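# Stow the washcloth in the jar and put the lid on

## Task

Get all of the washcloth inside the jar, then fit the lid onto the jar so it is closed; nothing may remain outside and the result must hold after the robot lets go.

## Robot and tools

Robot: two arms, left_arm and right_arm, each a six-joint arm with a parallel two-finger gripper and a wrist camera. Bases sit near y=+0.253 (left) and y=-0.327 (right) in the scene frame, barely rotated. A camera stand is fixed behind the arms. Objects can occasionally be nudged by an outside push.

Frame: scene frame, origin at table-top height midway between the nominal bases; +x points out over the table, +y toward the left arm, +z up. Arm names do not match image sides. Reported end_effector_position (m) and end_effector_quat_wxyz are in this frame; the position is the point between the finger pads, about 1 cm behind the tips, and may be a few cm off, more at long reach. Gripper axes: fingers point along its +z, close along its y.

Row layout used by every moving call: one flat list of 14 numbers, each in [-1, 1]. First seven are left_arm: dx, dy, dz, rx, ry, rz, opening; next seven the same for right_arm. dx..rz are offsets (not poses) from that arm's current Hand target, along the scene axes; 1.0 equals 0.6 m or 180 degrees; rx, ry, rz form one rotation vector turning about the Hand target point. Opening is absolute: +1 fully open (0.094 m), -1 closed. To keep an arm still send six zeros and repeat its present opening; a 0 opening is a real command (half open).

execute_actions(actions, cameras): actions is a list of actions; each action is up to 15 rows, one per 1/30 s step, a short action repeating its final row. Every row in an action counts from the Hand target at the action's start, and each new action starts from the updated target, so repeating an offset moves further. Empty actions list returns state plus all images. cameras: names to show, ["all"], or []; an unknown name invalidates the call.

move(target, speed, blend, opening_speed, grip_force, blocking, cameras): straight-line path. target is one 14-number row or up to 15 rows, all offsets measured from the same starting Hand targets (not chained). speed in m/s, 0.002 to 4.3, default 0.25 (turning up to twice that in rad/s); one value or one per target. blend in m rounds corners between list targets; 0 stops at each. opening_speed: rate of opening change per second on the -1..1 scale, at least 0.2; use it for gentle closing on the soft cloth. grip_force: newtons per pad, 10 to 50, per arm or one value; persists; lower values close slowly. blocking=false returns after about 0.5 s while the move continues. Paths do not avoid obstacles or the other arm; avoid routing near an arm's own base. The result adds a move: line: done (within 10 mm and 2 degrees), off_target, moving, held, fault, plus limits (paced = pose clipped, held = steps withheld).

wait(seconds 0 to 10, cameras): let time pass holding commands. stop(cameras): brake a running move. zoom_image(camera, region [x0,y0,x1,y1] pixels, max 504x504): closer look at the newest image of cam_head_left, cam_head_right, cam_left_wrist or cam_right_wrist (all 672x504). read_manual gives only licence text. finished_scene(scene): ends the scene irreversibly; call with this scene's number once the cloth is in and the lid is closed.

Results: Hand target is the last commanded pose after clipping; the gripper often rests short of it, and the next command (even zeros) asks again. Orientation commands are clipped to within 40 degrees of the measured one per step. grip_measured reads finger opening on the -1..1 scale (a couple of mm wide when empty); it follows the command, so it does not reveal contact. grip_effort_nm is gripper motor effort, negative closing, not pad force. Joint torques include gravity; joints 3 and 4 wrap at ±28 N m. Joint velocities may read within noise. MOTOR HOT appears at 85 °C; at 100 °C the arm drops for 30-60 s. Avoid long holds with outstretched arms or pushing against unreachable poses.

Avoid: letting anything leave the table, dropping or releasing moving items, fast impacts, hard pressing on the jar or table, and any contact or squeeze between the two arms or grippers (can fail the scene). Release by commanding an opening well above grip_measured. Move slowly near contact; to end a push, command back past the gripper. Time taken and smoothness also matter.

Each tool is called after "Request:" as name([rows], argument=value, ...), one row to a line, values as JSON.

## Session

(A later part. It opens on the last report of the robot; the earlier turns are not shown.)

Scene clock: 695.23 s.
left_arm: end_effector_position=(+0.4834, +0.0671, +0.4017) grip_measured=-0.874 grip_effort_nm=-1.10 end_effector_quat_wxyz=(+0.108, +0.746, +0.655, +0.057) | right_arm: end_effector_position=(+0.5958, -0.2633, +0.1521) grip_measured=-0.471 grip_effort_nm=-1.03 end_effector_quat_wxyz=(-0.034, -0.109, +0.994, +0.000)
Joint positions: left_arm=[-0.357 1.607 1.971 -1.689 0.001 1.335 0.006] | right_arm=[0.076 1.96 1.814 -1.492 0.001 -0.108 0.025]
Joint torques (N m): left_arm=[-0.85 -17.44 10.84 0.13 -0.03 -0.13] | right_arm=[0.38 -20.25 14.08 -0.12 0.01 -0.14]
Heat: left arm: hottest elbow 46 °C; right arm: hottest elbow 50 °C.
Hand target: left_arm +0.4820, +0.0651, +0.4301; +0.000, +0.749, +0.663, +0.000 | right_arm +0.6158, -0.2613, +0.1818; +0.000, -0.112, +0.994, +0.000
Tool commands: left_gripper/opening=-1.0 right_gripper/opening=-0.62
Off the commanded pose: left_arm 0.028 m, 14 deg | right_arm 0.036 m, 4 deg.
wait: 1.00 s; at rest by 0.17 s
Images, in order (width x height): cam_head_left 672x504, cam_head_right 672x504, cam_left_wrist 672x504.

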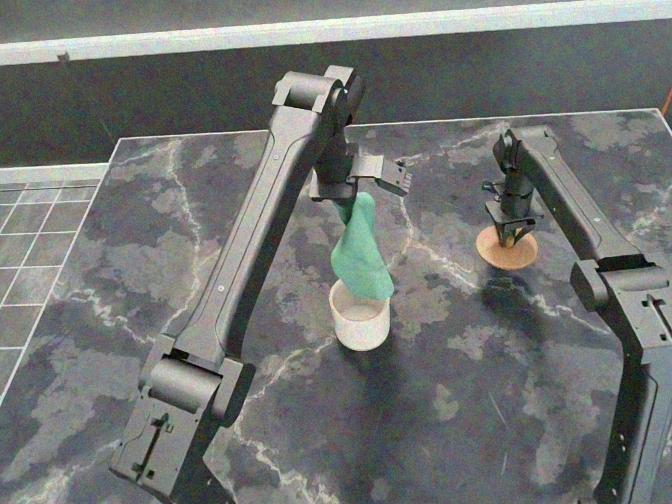

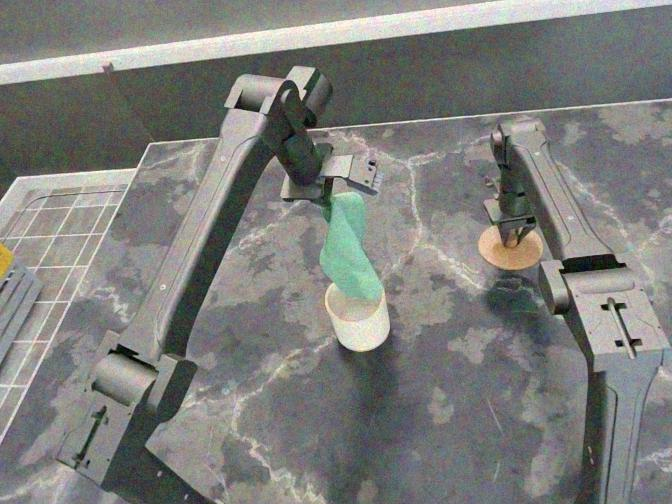

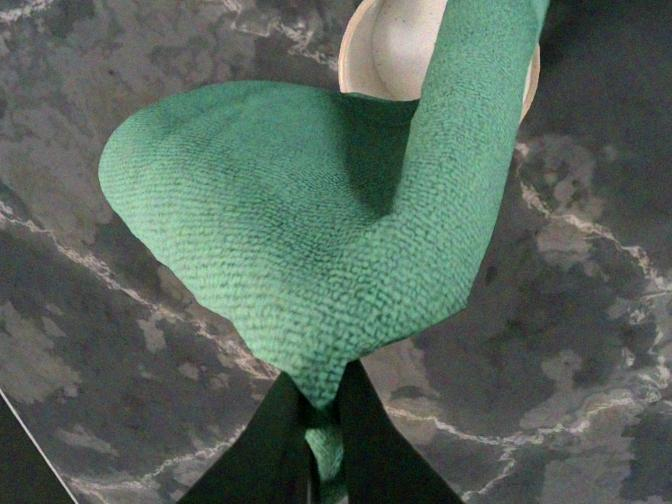

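Request:
move([
  [0.045, 0.042, -0.06, 0, 0, 0, -1, 0, 0, 0, 0, 0, 0, -0.62],
  [0.035, 0.035, -0.28, 0, 0, 0, -1, 0, 0, 0, 0, 0, 0, -0.62],
], speed=0.12, blend=0.01, cameras=["cam_head_left","cam_head_right","cam_left_wrist"])

Request:
zoom_image(camera="cam_head_left", region=[230, 100, 480, 380])

Request:
zoom_image(camera="cam_head_right", region=[210, 100, 460, 380])

Scene clock: 718.50 s.
left_arm: end_effector_position=(+0.4986, +0.0887, +0.2746) grip_measured=-0.874 grip_effort_nm=-1.10 end_effector_quat_wxyz=(+0.006, +0.746, +0.665, +0.003) | right_arm: end_effector_position=(+0.5958, -0.2633, +0.1521) grip_measured=-0.471 grip_effort_nm=-1.03 end_effector_quat_wxyz=(-0.034, -0.109, +0.994, +0.000)
Joint positions: left_arm=[-0.308 1.715 1.786 -1.629 0.002 1.369 0.006] | right_arm=[0.076 1.96 1.814 -1.492 0.001 -0.108 0.025]
Joint torques (N m): left_arm=[-0.73 -16.09 7.19 0.58 0.04 0.03] | right_arm=[0.44 -20.19 14.08 -0.12 0.01 -0.14]
Heat: left arm: hottest elbow 45 °C; right arm: hottest elbow 51 °C.
Hand target: left_arm +0.5030, +0.0861, +0.2621; +0.000, +0.749, +0.663, +0.000 | right_arm +0.6158, -0.2613, +0.1818; +0.000, -0.112, +0.994, +0.000
Off the commanded pose: left_arm 0.014 m, 1 deg | right_arm 0.036 m, 4 deg.
move: off_target (left_arm, right_arm)
Images, in order (width x height): cam_head_left 672x504, cam_head_right 672x504, cam_left_wrist 672x504.

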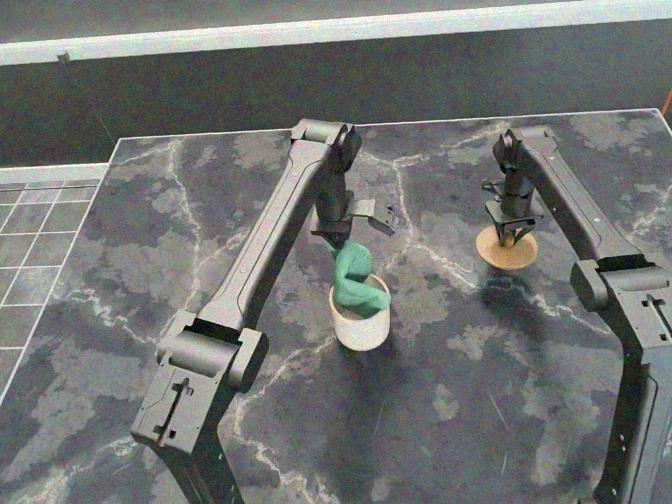

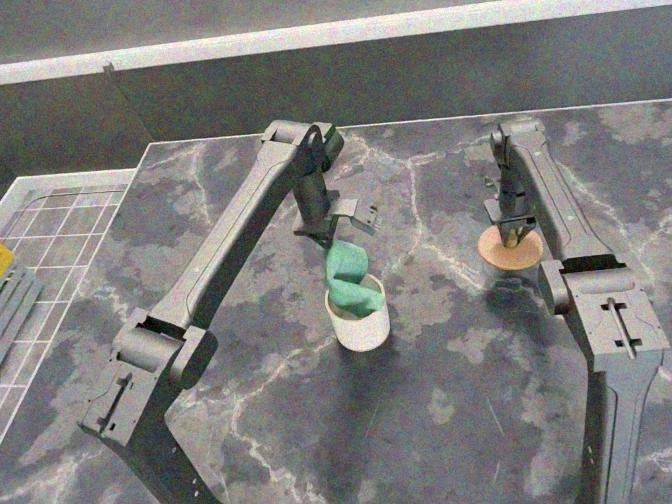

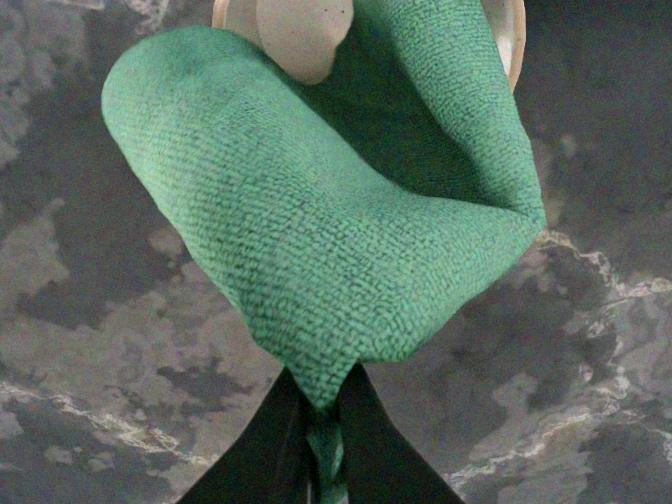

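Scaled by 1.800 from the camera's 672x504 image, which has a finer 960x720 frame.

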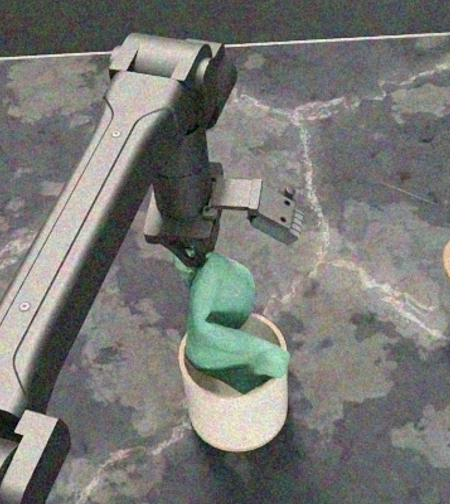

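Scaled by 1.800 from the camera's 672x504 image, which has a finer 960x720 frame.

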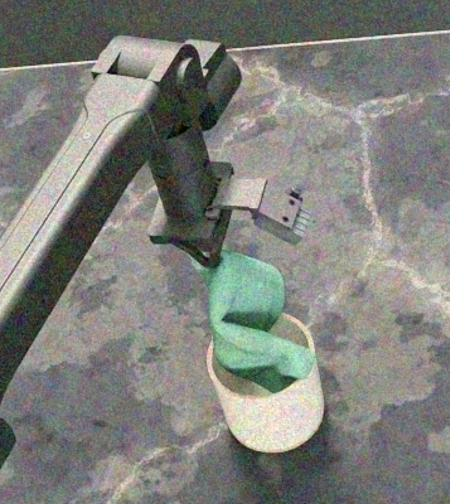

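Request:
move([
  [-0.01, -0.01, -0.1, 0, 0, 0, -1, 0, 0, 0, 0, 0, 0, -0.62],
  [-0.04, -0.045, -0.2, 0, 0, 0, -1, 0, 0, 0, 0, 0, 0, -0.62],
], speed=0.12, blend=0.02, cameras=["cam_head_left","cam_head_right","cam_left_wrist"])

Request:
zoom_image(camera="cam_head_left", region=[260, 190, 460, 390])

Request:
zoom_image(camera="cam_head_right", region=[240, 190, 440, 390])

Scene clock: 728.67 s.
left_arm: end_effector_position=(+0.4787, +0.0624, +0.1554) grip_measured=-0.874 grip_effort_nm=-1.10 end_effector_quat_wxyz=(+0.007, +0.751, +0.661, +0.003) | right_arm: end_effector_position=(+0.5958, -0.2633, +0.1521) grip_measured=-0.471 grip_effort_nm=-1.03 end_effector_quat_wxyz=(-0.034, -0.109, +0.994, +0.000)
Joint positions: left_arm=[-0.368 1.715 1.471 -1.312 0.002 1.322 0.006] | right_arm=[0.076 1.96 1.814 -1.492 0.001 -0.108 0.025]
Joint torques (N m): left_arm=[-1.61 -15.5 6.72 0.68 0.01 -0.1] | right_arm=[0.5 -20.25 14.05 -0.1 0.02 -0.14]
Heat: left arm: hottest elbow 43 °C; right arm: hottest elbow 51 °C.
Hand target: left_arm +0.4789, +0.0590, +0.1421; +0.000, +0.749, +0.663, +0.000 | right_arm +0.6158, -0.2613, +0.1818; +0.000, -0.112, +0.994, +0.000
Off the commanded pose: left_arm 0.014 m, 1 deg | right_arm 0.036 m, 4 deg.
move: off_target (left_arm, right_arm)
Images, in order (width x height): cam_head_left 672x504, cam_head_right 672x504, cam_left_wrist 672x504.

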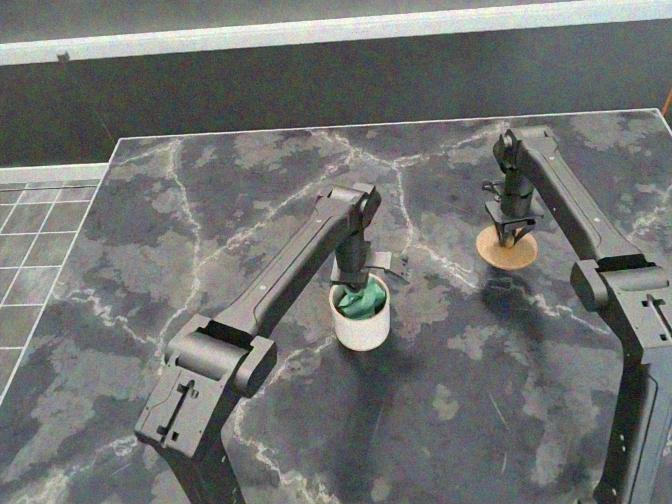

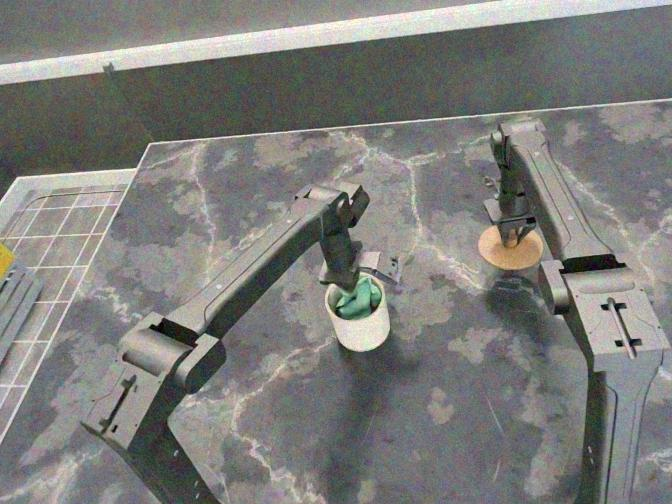

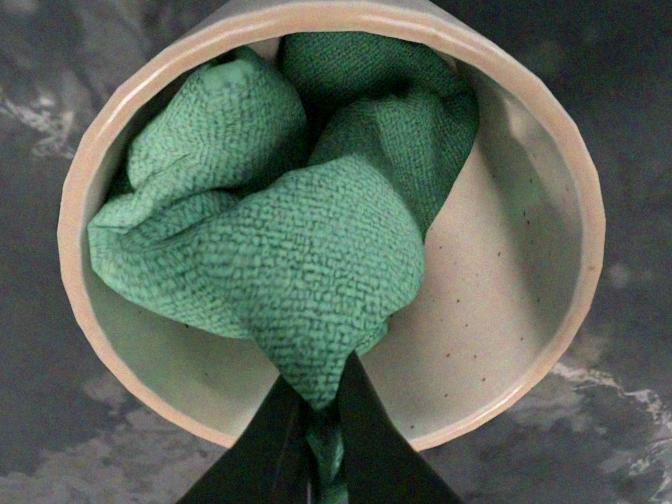

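Scaled by 2.520 from the camera's 672x504 image, which has a finer 960x720 frame.

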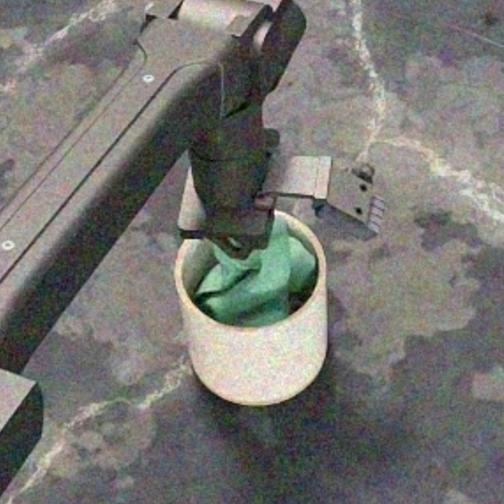

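Scaled by 2.520 from the camera's 672x504 image, which has a finer 960x720 frame.

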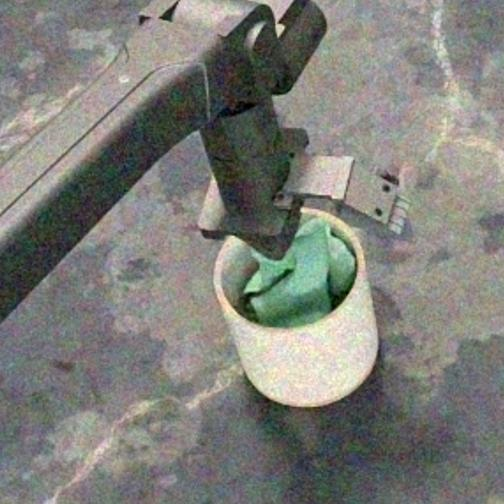

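Request:
move([
  [0, 0, -0.1, 0, 0, 0, -1, 0, 0, 0, 0, 0, 0, -0.62],
  [0, 0, -0.1, 0, 0, 0, 0.05, 0, 0, 0, 0, 0, 0, -0.62],
  [0, 0, 0.02, 0, 0, 0, 0.05, 0, 0, 0, 0, 0, 0, -0.62],
], speed=0.1, opening_speed=1.5, cameras=["cam_head_left","cam_head_right","cam_left_wrist"])

Request:
zoom_image(camera="cam_head_left", region=[260, 190, 460, 390])

Scene clock: 752.20 s.
left_arm: end_effector_position=(+0.4674, +0.0663, +0.1333) grip_measured=+0.047 grip_effort_nm=0.07 end_effector_quat_wxyz=(-0.019, +0.751, +0.660, -0.010) | right_arm: end_effector_position=(+0.5958, -0.2633, +0.1521) grip_measured=-0.471 grip_effort_nm=-1.03 end_effector_quat_wxyz=(-0.034, -0.109, +0.994, +0.000)
Joint positions: left_arm=[-0.369 1.737 1.44 -1.317 0.001 1.321 0.049] | right_arm=[0.076 1.96 1.814 -1.492 0.001 -0.108 0.025]
Joint torques (N m): left_arm=[-0.85 -18.43 10.36 -0.43 0.11 -0.06] | right_arm=[0.38 -20.31 14.06 -0.1 0.03 -0.14]
Heat: left arm: hottest elbow 42 °C; right arm: hottest elbow 51 °C.
Hand target: left_arm +0.4789, +0.0590, +0.1540; -0.001, +0.749, +0.663, +0.000 | right_arm +0.6158, -0.2613, +0.1818; +0.000, -0.112, +0.994, +0.000
Off the commanded pose: left_arm 0.025 m, 2 deg | right_arm 0.036 m, 4 deg.
move: off_target (left_arm, right_arm); target 2's new opening was sent with left_arm's hand 0.018 m and 1 deg from that target
Images, in order (width x height): cam_head_left 672x504, cam_head_right 672x504, cam_left_wrist 672x504.

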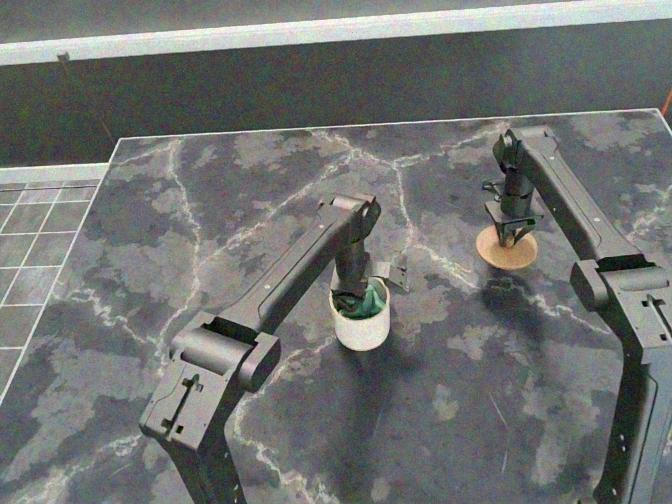

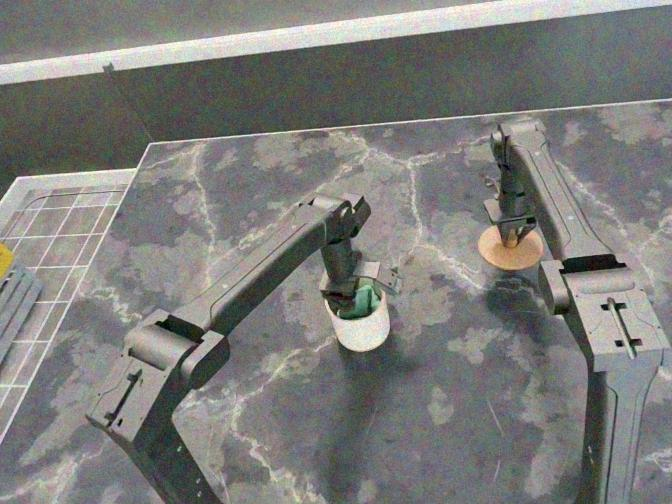

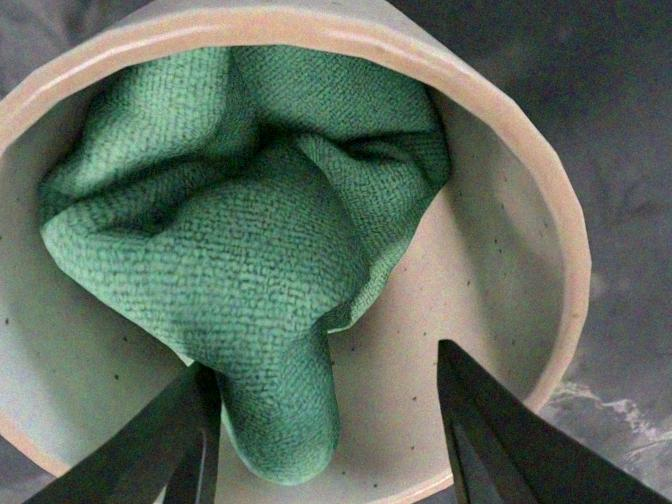

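Scaled by 2.520 from the camera's 672x504 image, which has a finer 960x720 frame.

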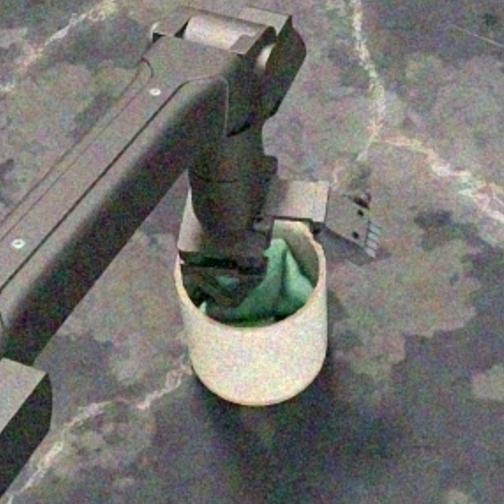

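Request:
move([
  [0, 0, 0.17, 0, 0, 0, 0.05, 0, 0, 0, 0, 0, 0, -0.62],
  [-0.2, 0.28, 0.2, 0, 0, 0, 0.05, 0, 0, 0, 0, 0, 0, -0.62],
], speed=0.25, blend=0.04, cameras=["all"])

Request:
zoom_image(camera="cam_head_left", region=[400, 170, 600, 320])

Request:
zoom_image(camera="cam_head_left", region=[260, 230, 460, 380])

Request:
zoom_image(camera="cam_head_right", region=[260, 230, 460, 380])

Scene clock: 780.63 s.
left_arm: end_effector_position=(+0.3641, +0.2243, +0.2746) grip_measured=+0.047 grip_effort_nm=0.07 end_effector_quat_wxyz=(+0.003, +0.747, +0.665, +0.005) | right_arm: end_effector_position=(+0.5958, -0.2633, +0.1521) grip_measured=-0.471 grip_effort_nm=-1.03 end_effector_quat_wxyz=(-0.034, -0.109, +0.994, +0.000)
Joint positions: left_arm=[-0.071 1.293 1.317 -1.584 -0.002 1.608 0.049] | right_arm=[0.076 1.96 1.814 -1.492 0.001 -0.108 0.025]
Joint torques (N m): left_arm=[0.38 -10.93 7.19 -0.35 0.15 0.16] | right_arm=[0.56 -20.25 14.05 -0.13 0.01 -0.15]
Heat: left arm: hottest elbow 45 °C; right arm: hottest elbow 52 °C.
Hand target: left_arm +0.3589, +0.2270, +0.2740; +0.000, +0.749, +0.663, +0.000 | right_arm +0.6158, -0.2613, +0.1818; +0.000, -0.112, +0.994, +0.000
Off the commanded pose: left_arm 0.006 m, 1 deg | right_arm 0.036 m, 4 deg.
move: off_target (right_arm)

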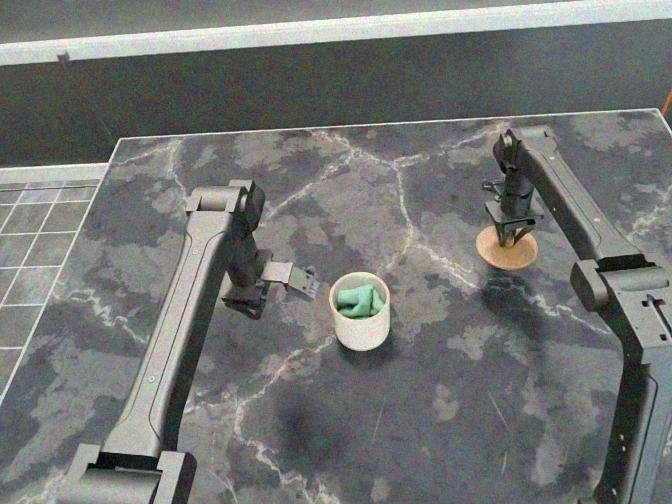

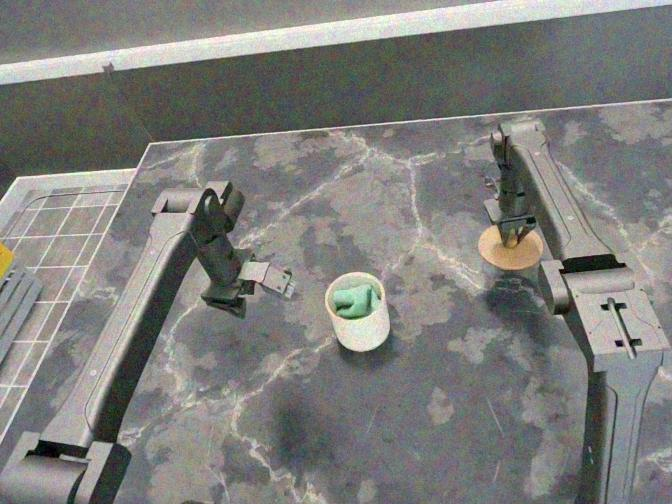

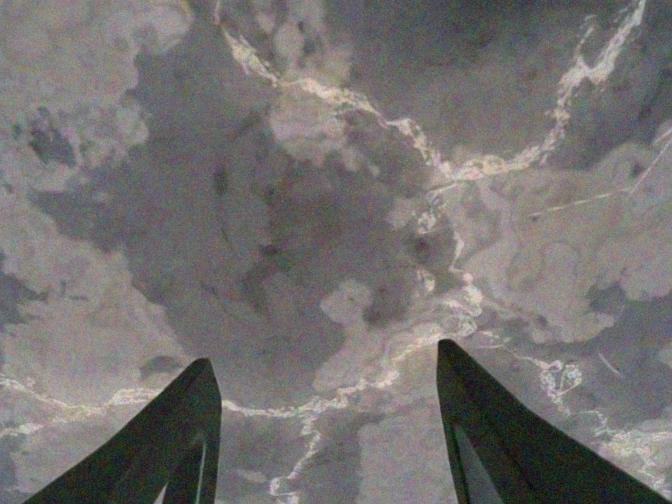

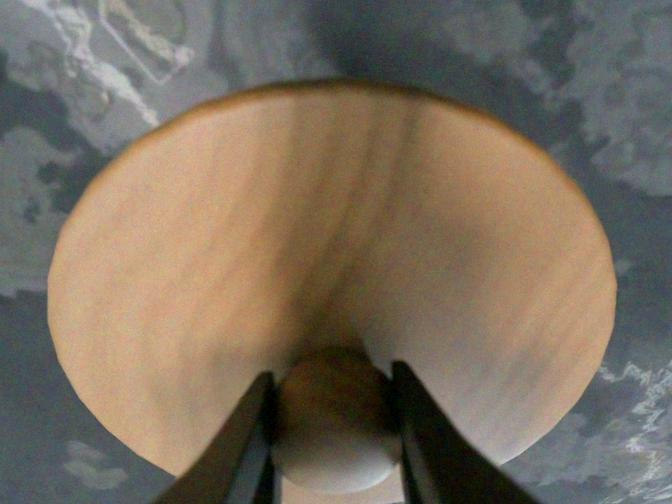

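Scaled by 2.520 from the camera's 672x504 image, which has a finer 960x720 frame.

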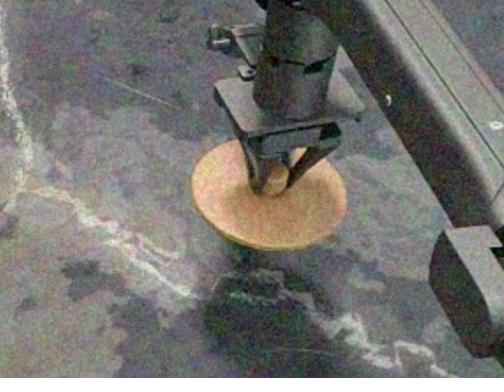

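Scaled by 2.520 from the camera's 672x504 image, which has a finer 960x720 frame.

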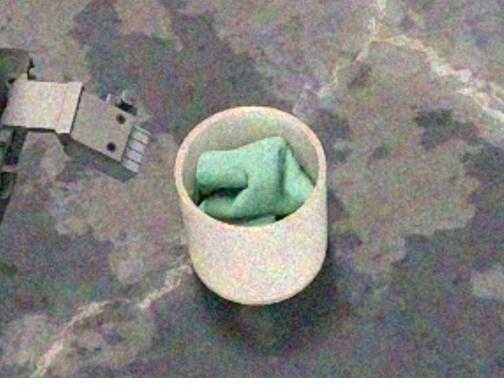

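Scaled by 2.520 from the camera's 672x504 image, which has a finer 960x720 frame.

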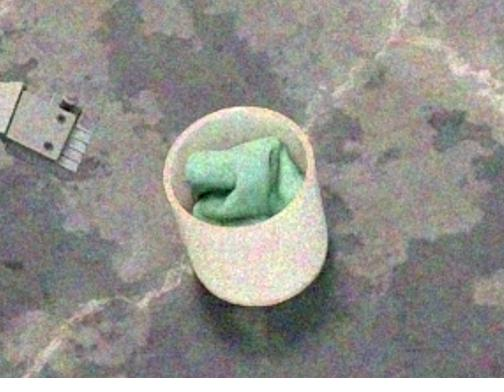

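Request:
move([
  [-0.1, 0.167, 0, 0, 0, 0, 0.05, -0.075, 0.183, 0.125, 0, 0, 0, -0.62],
  [-0.1, 0.167, 0, 0, 0, 0, 0.05, -0.21, 0.552, 0.08, 0.0138, -0.0166, 0, -0.62],
], speed=0.2, blend=0.05, cameras=["all"])

Request:
zoom_image(camera="cam_head_left", region=[260, 190, 460, 390])

Request:
zoom_image(camera="cam_head_right", region=[260, 190, 460, 390])

Scene clock: 814.93 s.
left_arm: end_effector_position=(+0.3059, +0.3263, +0.2726) grip_measured=+0.047 grip_effort_nm=0.07 end_effector_quat_wxyz=(+0.000, +0.748, +0.664, +0.002) | right_arm: end_effector_position=(+0.4717, +0.0593, +0.1985) grip_measured=-0.471 grip_effort_nm=-1.03 end_effector_quat_wxyz=(-0.006, -0.119, +0.993, -0.002)
Joint positions: left_arm=[0.24 1.165 1.205 -1.607 -0.003 1.921 0.049] | right_arm=[0.662 1.946 1.917 -1.554 -0.003 0.457 0.025]
Joint torques (N m): left_arm=[0.56 -9.41 7.01 -0.36 0.16 0.11] | right_arm=[0.21 -20.31 14.35 0.44 0.19 0.02]
Heat: left arm: hottest elbow 43 °C; right arm: hottest elbow 53 °C.
Hand target: left_arm +0.2989, +0.3273, +0.2740; -0.001, +0.749, +0.663, +0.000 | right_arm +0.4899, +0.0699, +0.2297; +0.028, -0.112, +0.993, +0.019
Off the commanded pose: left_arm 0.007 m, 0 deg | right_arm 0.038 m, 5 deg.
move: off_target (right_arm)

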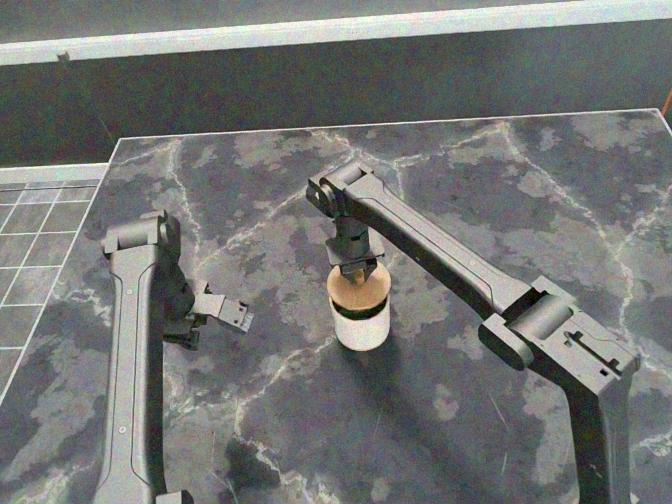

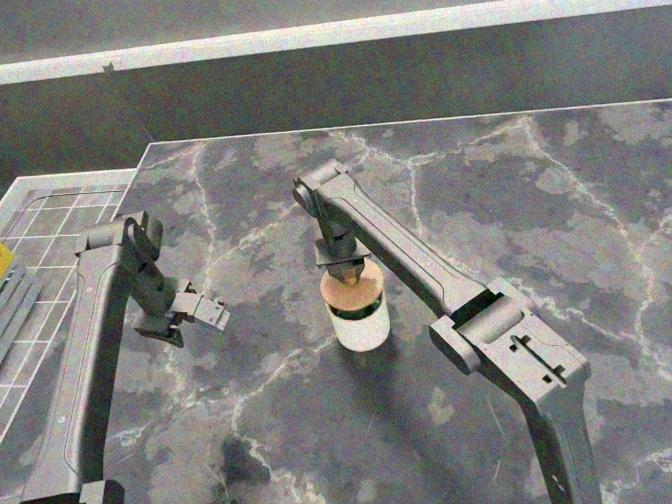

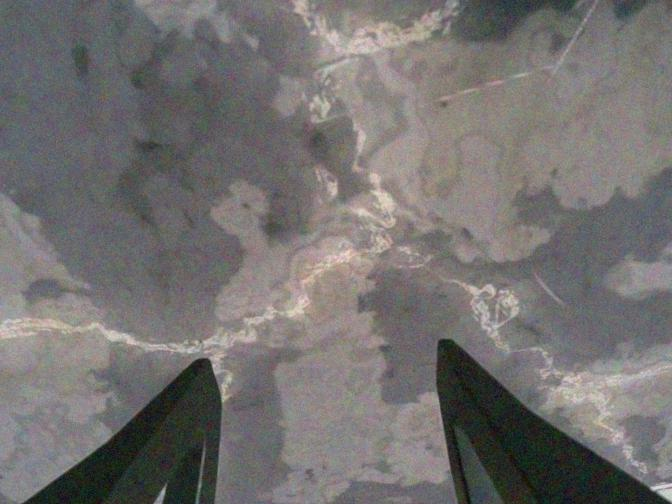

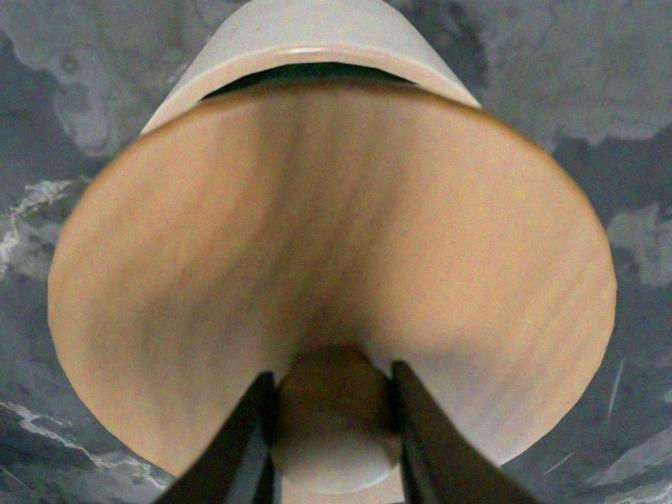

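Scaled by 2.520 from the camera's 672x504 image, which has a finer 960x720 frame.

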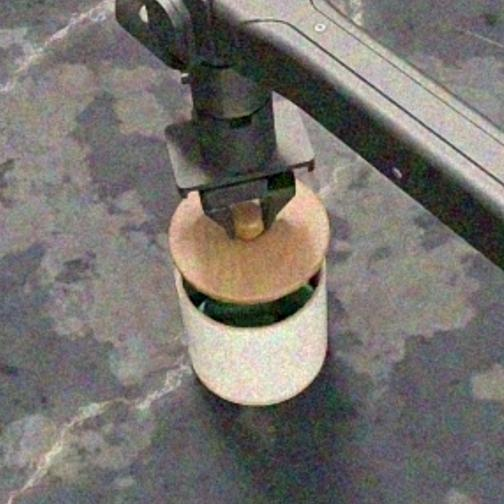

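Scaled by 2.520 from the camera's 672x504 image, which has a finer 960x720 frame.

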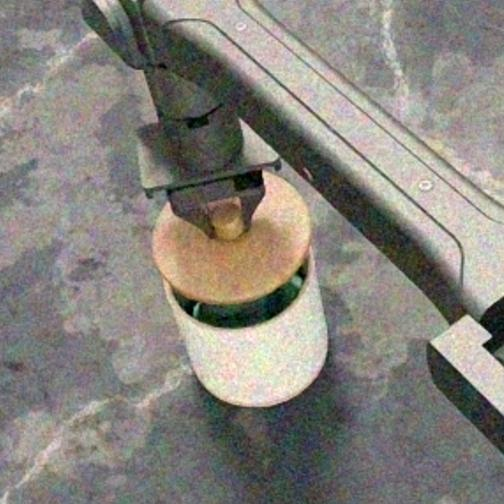

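Request:
move(target=[0, 0, 0, 0, 0, 0, 0.05, 0, 0, -0.0417, 0, 0, 0, -0.62], speed=0.1, cameras=["cam_head_left","cam_head_right","cam_right_wrist"])

Request:
zoom_image(camera="cam_head_left", region=[300, 230, 420, 360])

Request:
zoom_image(camera="cam_head_right", region=[300, 230, 420, 360])

Request:
zoom_image(camera="cam_right_wrist", region=[80, 0, 560, 200])

Scene clock: 867.17 s.
left_arm: end_effector_position=(+0.3059, +0.3263, +0.2726) grip_measured=+0.047 grip_effort_nm=0.07 end_effector_quat_wxyz=(+0.000, +0.748, +0.664, +0.002) | right_arm: end_effector_position=(+0.4824, +0.0682, +0.1960) grip_measured=-0.471 grip_effort_nm=-1.03 end_effector_quat_wxyz=(+0.015, -0.119, +0.993, +0.012)
Joint positions: left_arm=[0.24 1.165 1.205 -1.607 -0.003 1.921 0.049] | right_arm=[0.662 1.951 1.917 -1.499 -0.003 0.458 0.025]
Joint torques (N m): left_arm=[0.21 -9.52 6.93 -0.36 0.16 0.13] | right_arm=[0.15 -20.13 10.09 0.73 0.18 0.02]
Heat: left arm: hottest elbow 42 °C; right arm: hottest elbow 59 °C.
Hand target: left_arm +0.2989, +0.3273, +0.2740; -0.001, +0.749, +0.663, +0.000 | right_arm +0.4899, +0.0699, +0.2049; +0.028, -0.112, +0.993, +0.019
Off the commanded pose: left_arm 0.007 m, 0 deg | right_arm 0.012 m, 2 deg.
move: off_target (right_arm)
Images, in order (width x height): cam_head_left 672x504, cam_head_right 672x504, cam_right_wrist 672x504.

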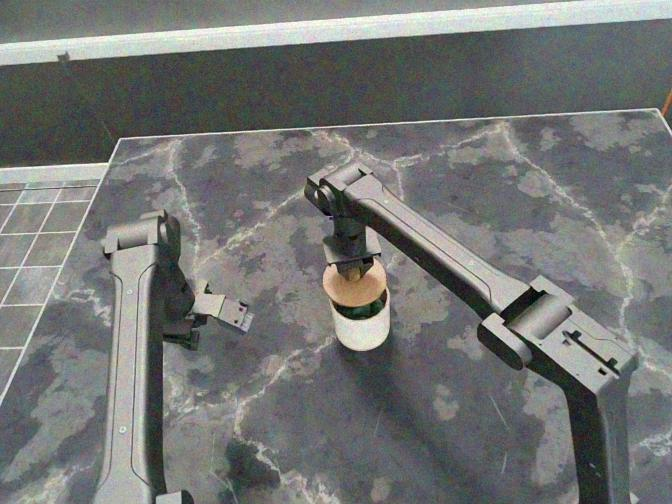

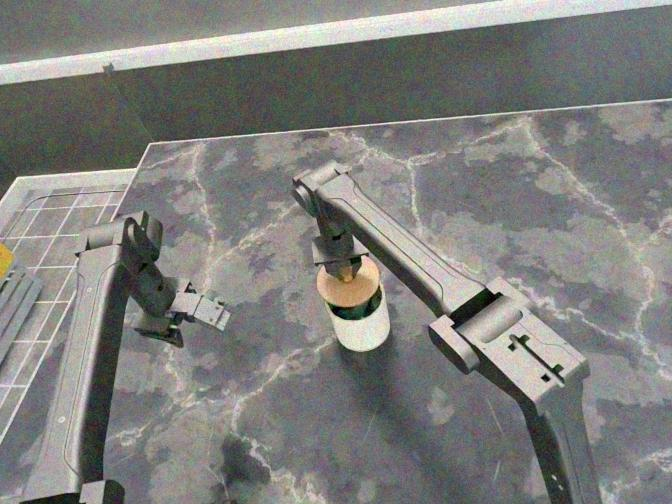

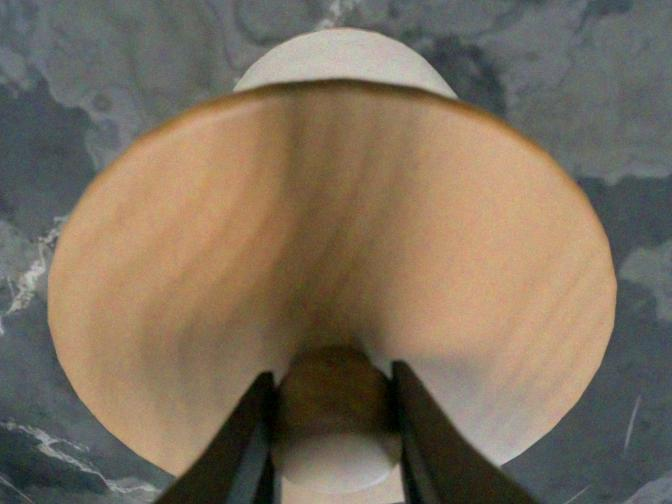

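Scaled by 3.877 from the camera's 672x504 image, which has a finer 960x720 frame.

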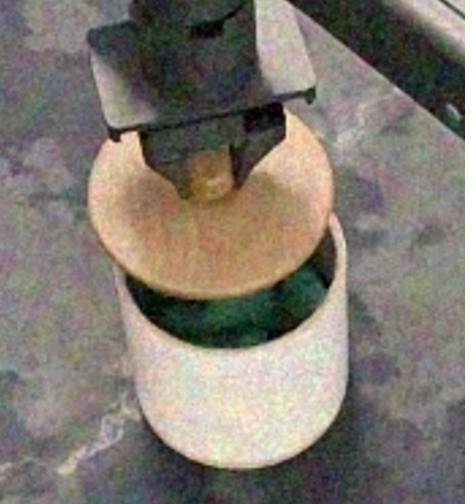

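Scaled by 3.877 from the camera's 672x504 image, which has a finer 960x720 frame.

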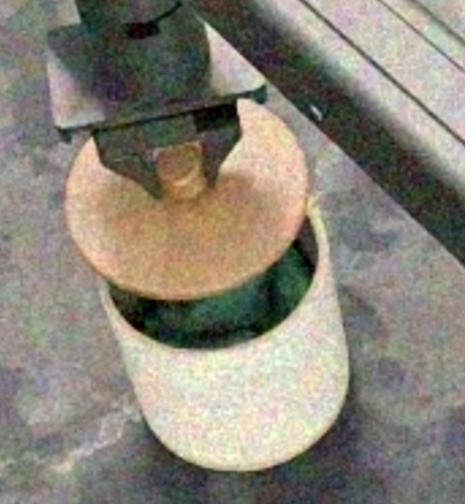

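Scaled by 1.050 from the camera's 672x504 image, which has a finer 960x720 frame.

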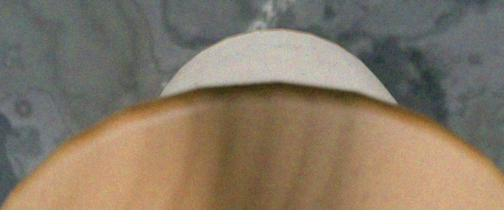

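Request:
move(target=[0, 0, 0, 0, 0, 0, 0.05, -0.0123, -0.0145, -0.0467, 0, 0, 0, -0.62], speed=0.06, cameras=["cam_head_left","cam_head_right","cam_right_wrist"])

Request:
zoom_image(camera="cam_head_left", region=[300, 230, 420, 360])

Request:
zoom_image(camera="cam_head_right", region=[300, 230, 420, 360])

Scene clock: 925.53 s.
left_arm: end_effector_position=(+0.3059, +0.3263, +0.2726) grip_measured=+0.047 grip_effort_nm=0.07 end_effector_quat_wxyz=(+0.000, +0.748, +0.664, +0.002) | right_arm: end_effector_position=(+0.4787, +0.0651, +0.1660) grip_measured=-0.471 grip_effort_nm=-1.03 end_effector_quat_wxyz=(+0.016, -0.119, +0.993, +0.012)
Joint positions: left_arm=[0.24 1.165 1.205 -1.607 -0.003 1.921 0.049] | right_arm=[0.662 1.941 1.823 -1.412 -0.003 0.458 0.025]
Joint torques (N m): left_arm=[0.79 -8.53 6.99 -0.51 0.11 0.15] | right_arm=[-0.09 -21.6 8.25 0.79 0.17 -0.02]
Heat: left arm: hottest elbow 41 °C; right arm: hottest elbow 51 °C.
Hand target: left_arm +0.2989, +0.3273, +0.2740; -0.001, +0.749, +0.663, +0.000 | right_arm +0.4825, +0.0612, +0.1768; +0.028, -0.112, +0.993, +0.019
Off the commanded pose: left_arm 0.007 m, 0 deg | right_arm 0.012 m, 2 deg.
move: off_target (right_arm)
Images, in order (width x height): cam_head_left 672x504, cam_head_right 672x504, cam_right_wrist 672x504.

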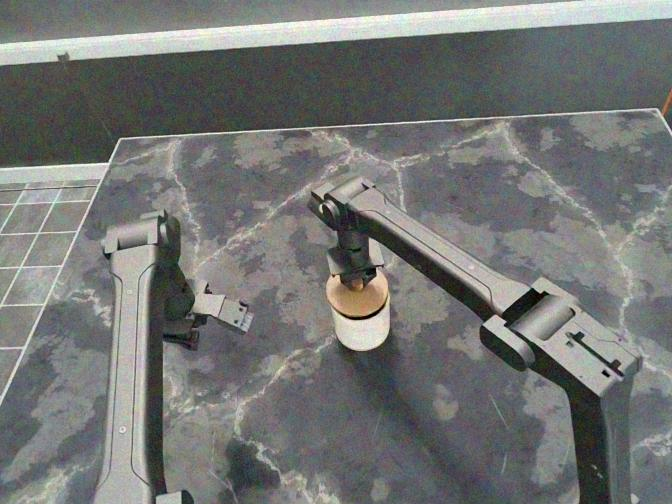

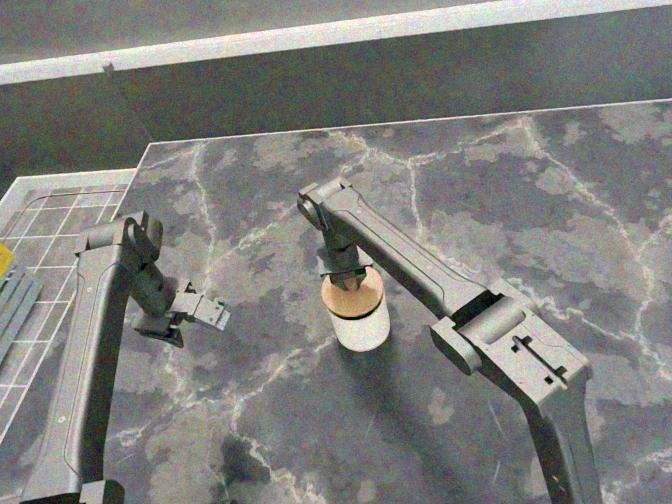

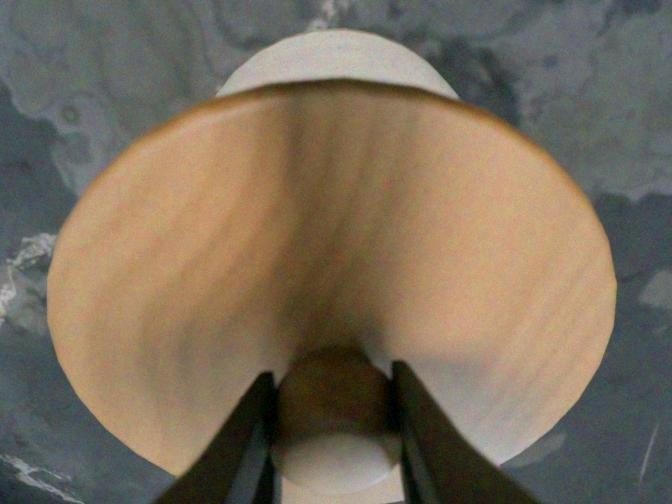

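Scaled by 3.877 from the camera's 672x504 image, which has a finer 960x720 frame.

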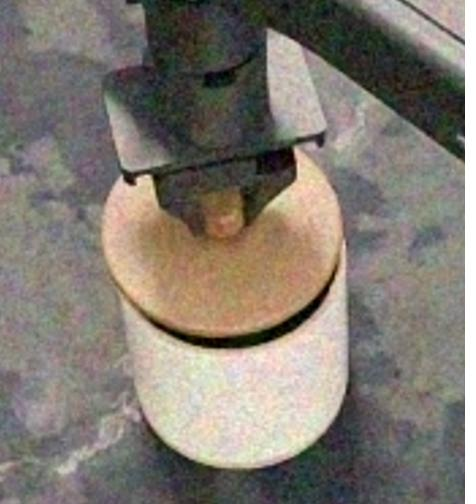

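Scaled by 3.877 from the camera's 672x504 image, which has a finer 960x720 frame.

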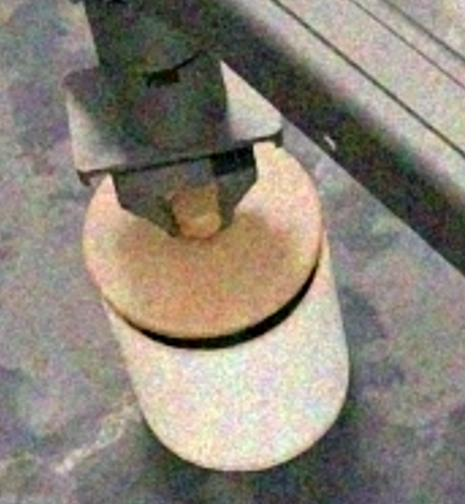

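Request:
move(target=[0, 0, 0, 0, 0, 0, 0.05, -0.0133, -0.0045, 0.02, -0.0088, 0.0092, 0, -0.62], speed=0.06, cameras=["cam_head_left","cam_head_right","cam_right_wrist"])

Request:
zoom_image(camera="cam_head_left", region=[300, 230, 420, 360])

Request:
zoom_image(camera="cam_head_right", region=[300, 230, 420, 360])

Scene clock: 983.43 s.
left_arm: end_effector_position=(+0.3059, +0.3263, +0.2726) grip_measured=+0.047 grip_effort_nm=0.07 end_effector_quat_wxyz=(+0.000, +0.748, +0.664, +0.002) | right_arm: end_effector_position=(+0.4693, +0.0566, +0.1659) grip_measured=-0.471 grip_effort_nm=-1.03 end_effector_quat_wxyz=(-0.005, -0.118, +0.993, -0.003)
Joint positions: left_arm=[0.24 1.165 1.205 -1.607 -0.003 1.921 0.049] | right_arm=[0.662 1.941 1.823 -1.463 0 0.46 0.025]
Joint torques (N m): left_arm=[0.5 -9.29 6.98 -0.29 0.14 0.14] | right_arm=[0.44 -21.36 10.84 -0.05 0.19 0.01]
Heat: left arm: hottest elbow 41 °C; right arm: hottest elbow 47 °C.
Hand target: left_arm +0.2989, +0.3273, +0.2740; -0.001, +0.749, +0.663, +0.000 | right_arm +0.4745, +0.0584, +0.1888; +0.012, -0.112, +0.994, +0.007
Off the commanded pose: left_arm 0.007 m, 0 deg | right_arm 0.024 m, 2 deg.
move: off_target (right_arm)
Images, in order (width x height): cam_head_left 672x504, cam_head_right 672x504, cam_right_wrist 672x504.

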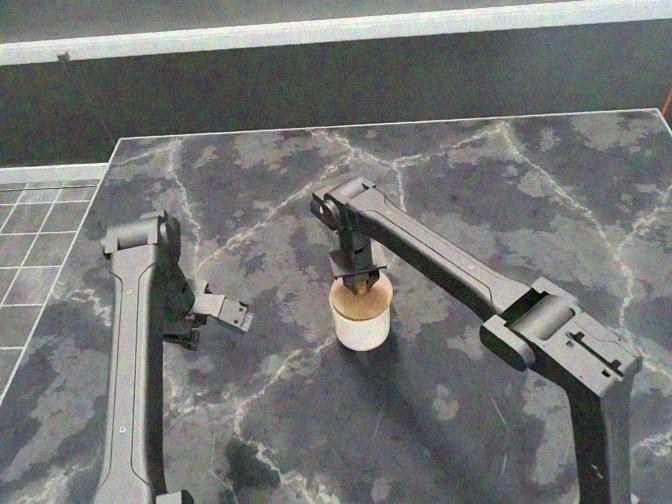

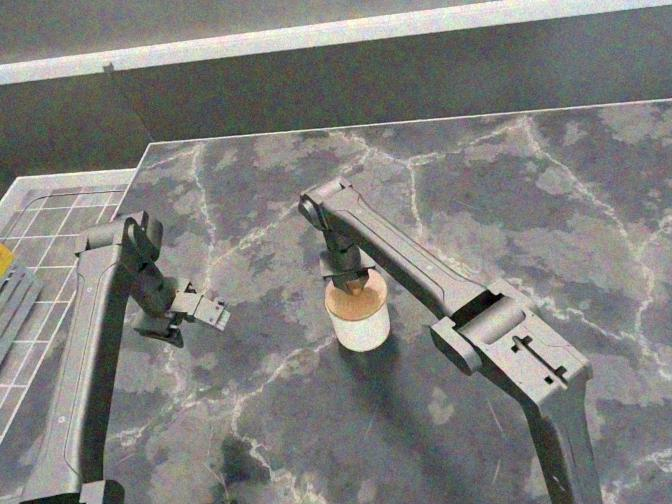

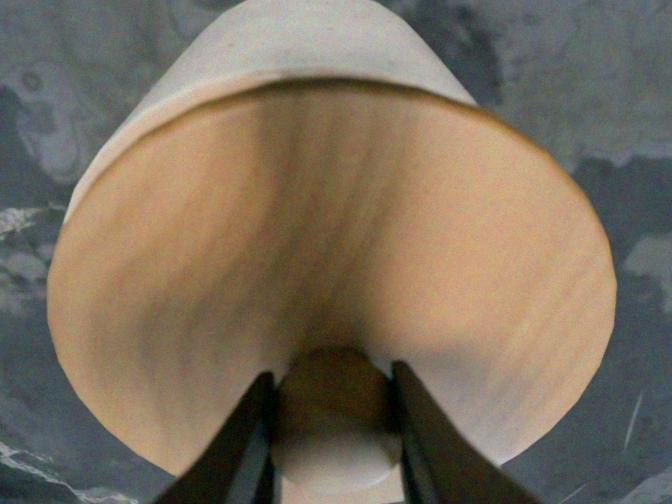

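Scaled by 3.877 from the camera's 672x504 image, which has a finer 960x720 frame.

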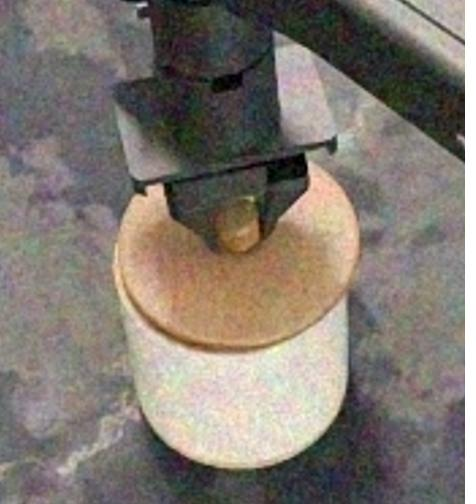

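Scaled by 3.877 from the camera's 672x504 image, which has a finer 960x720 frame.

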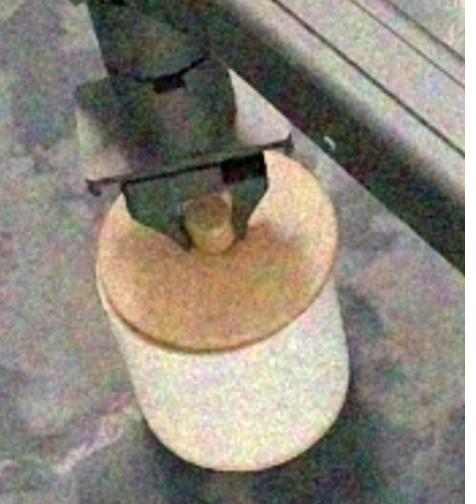

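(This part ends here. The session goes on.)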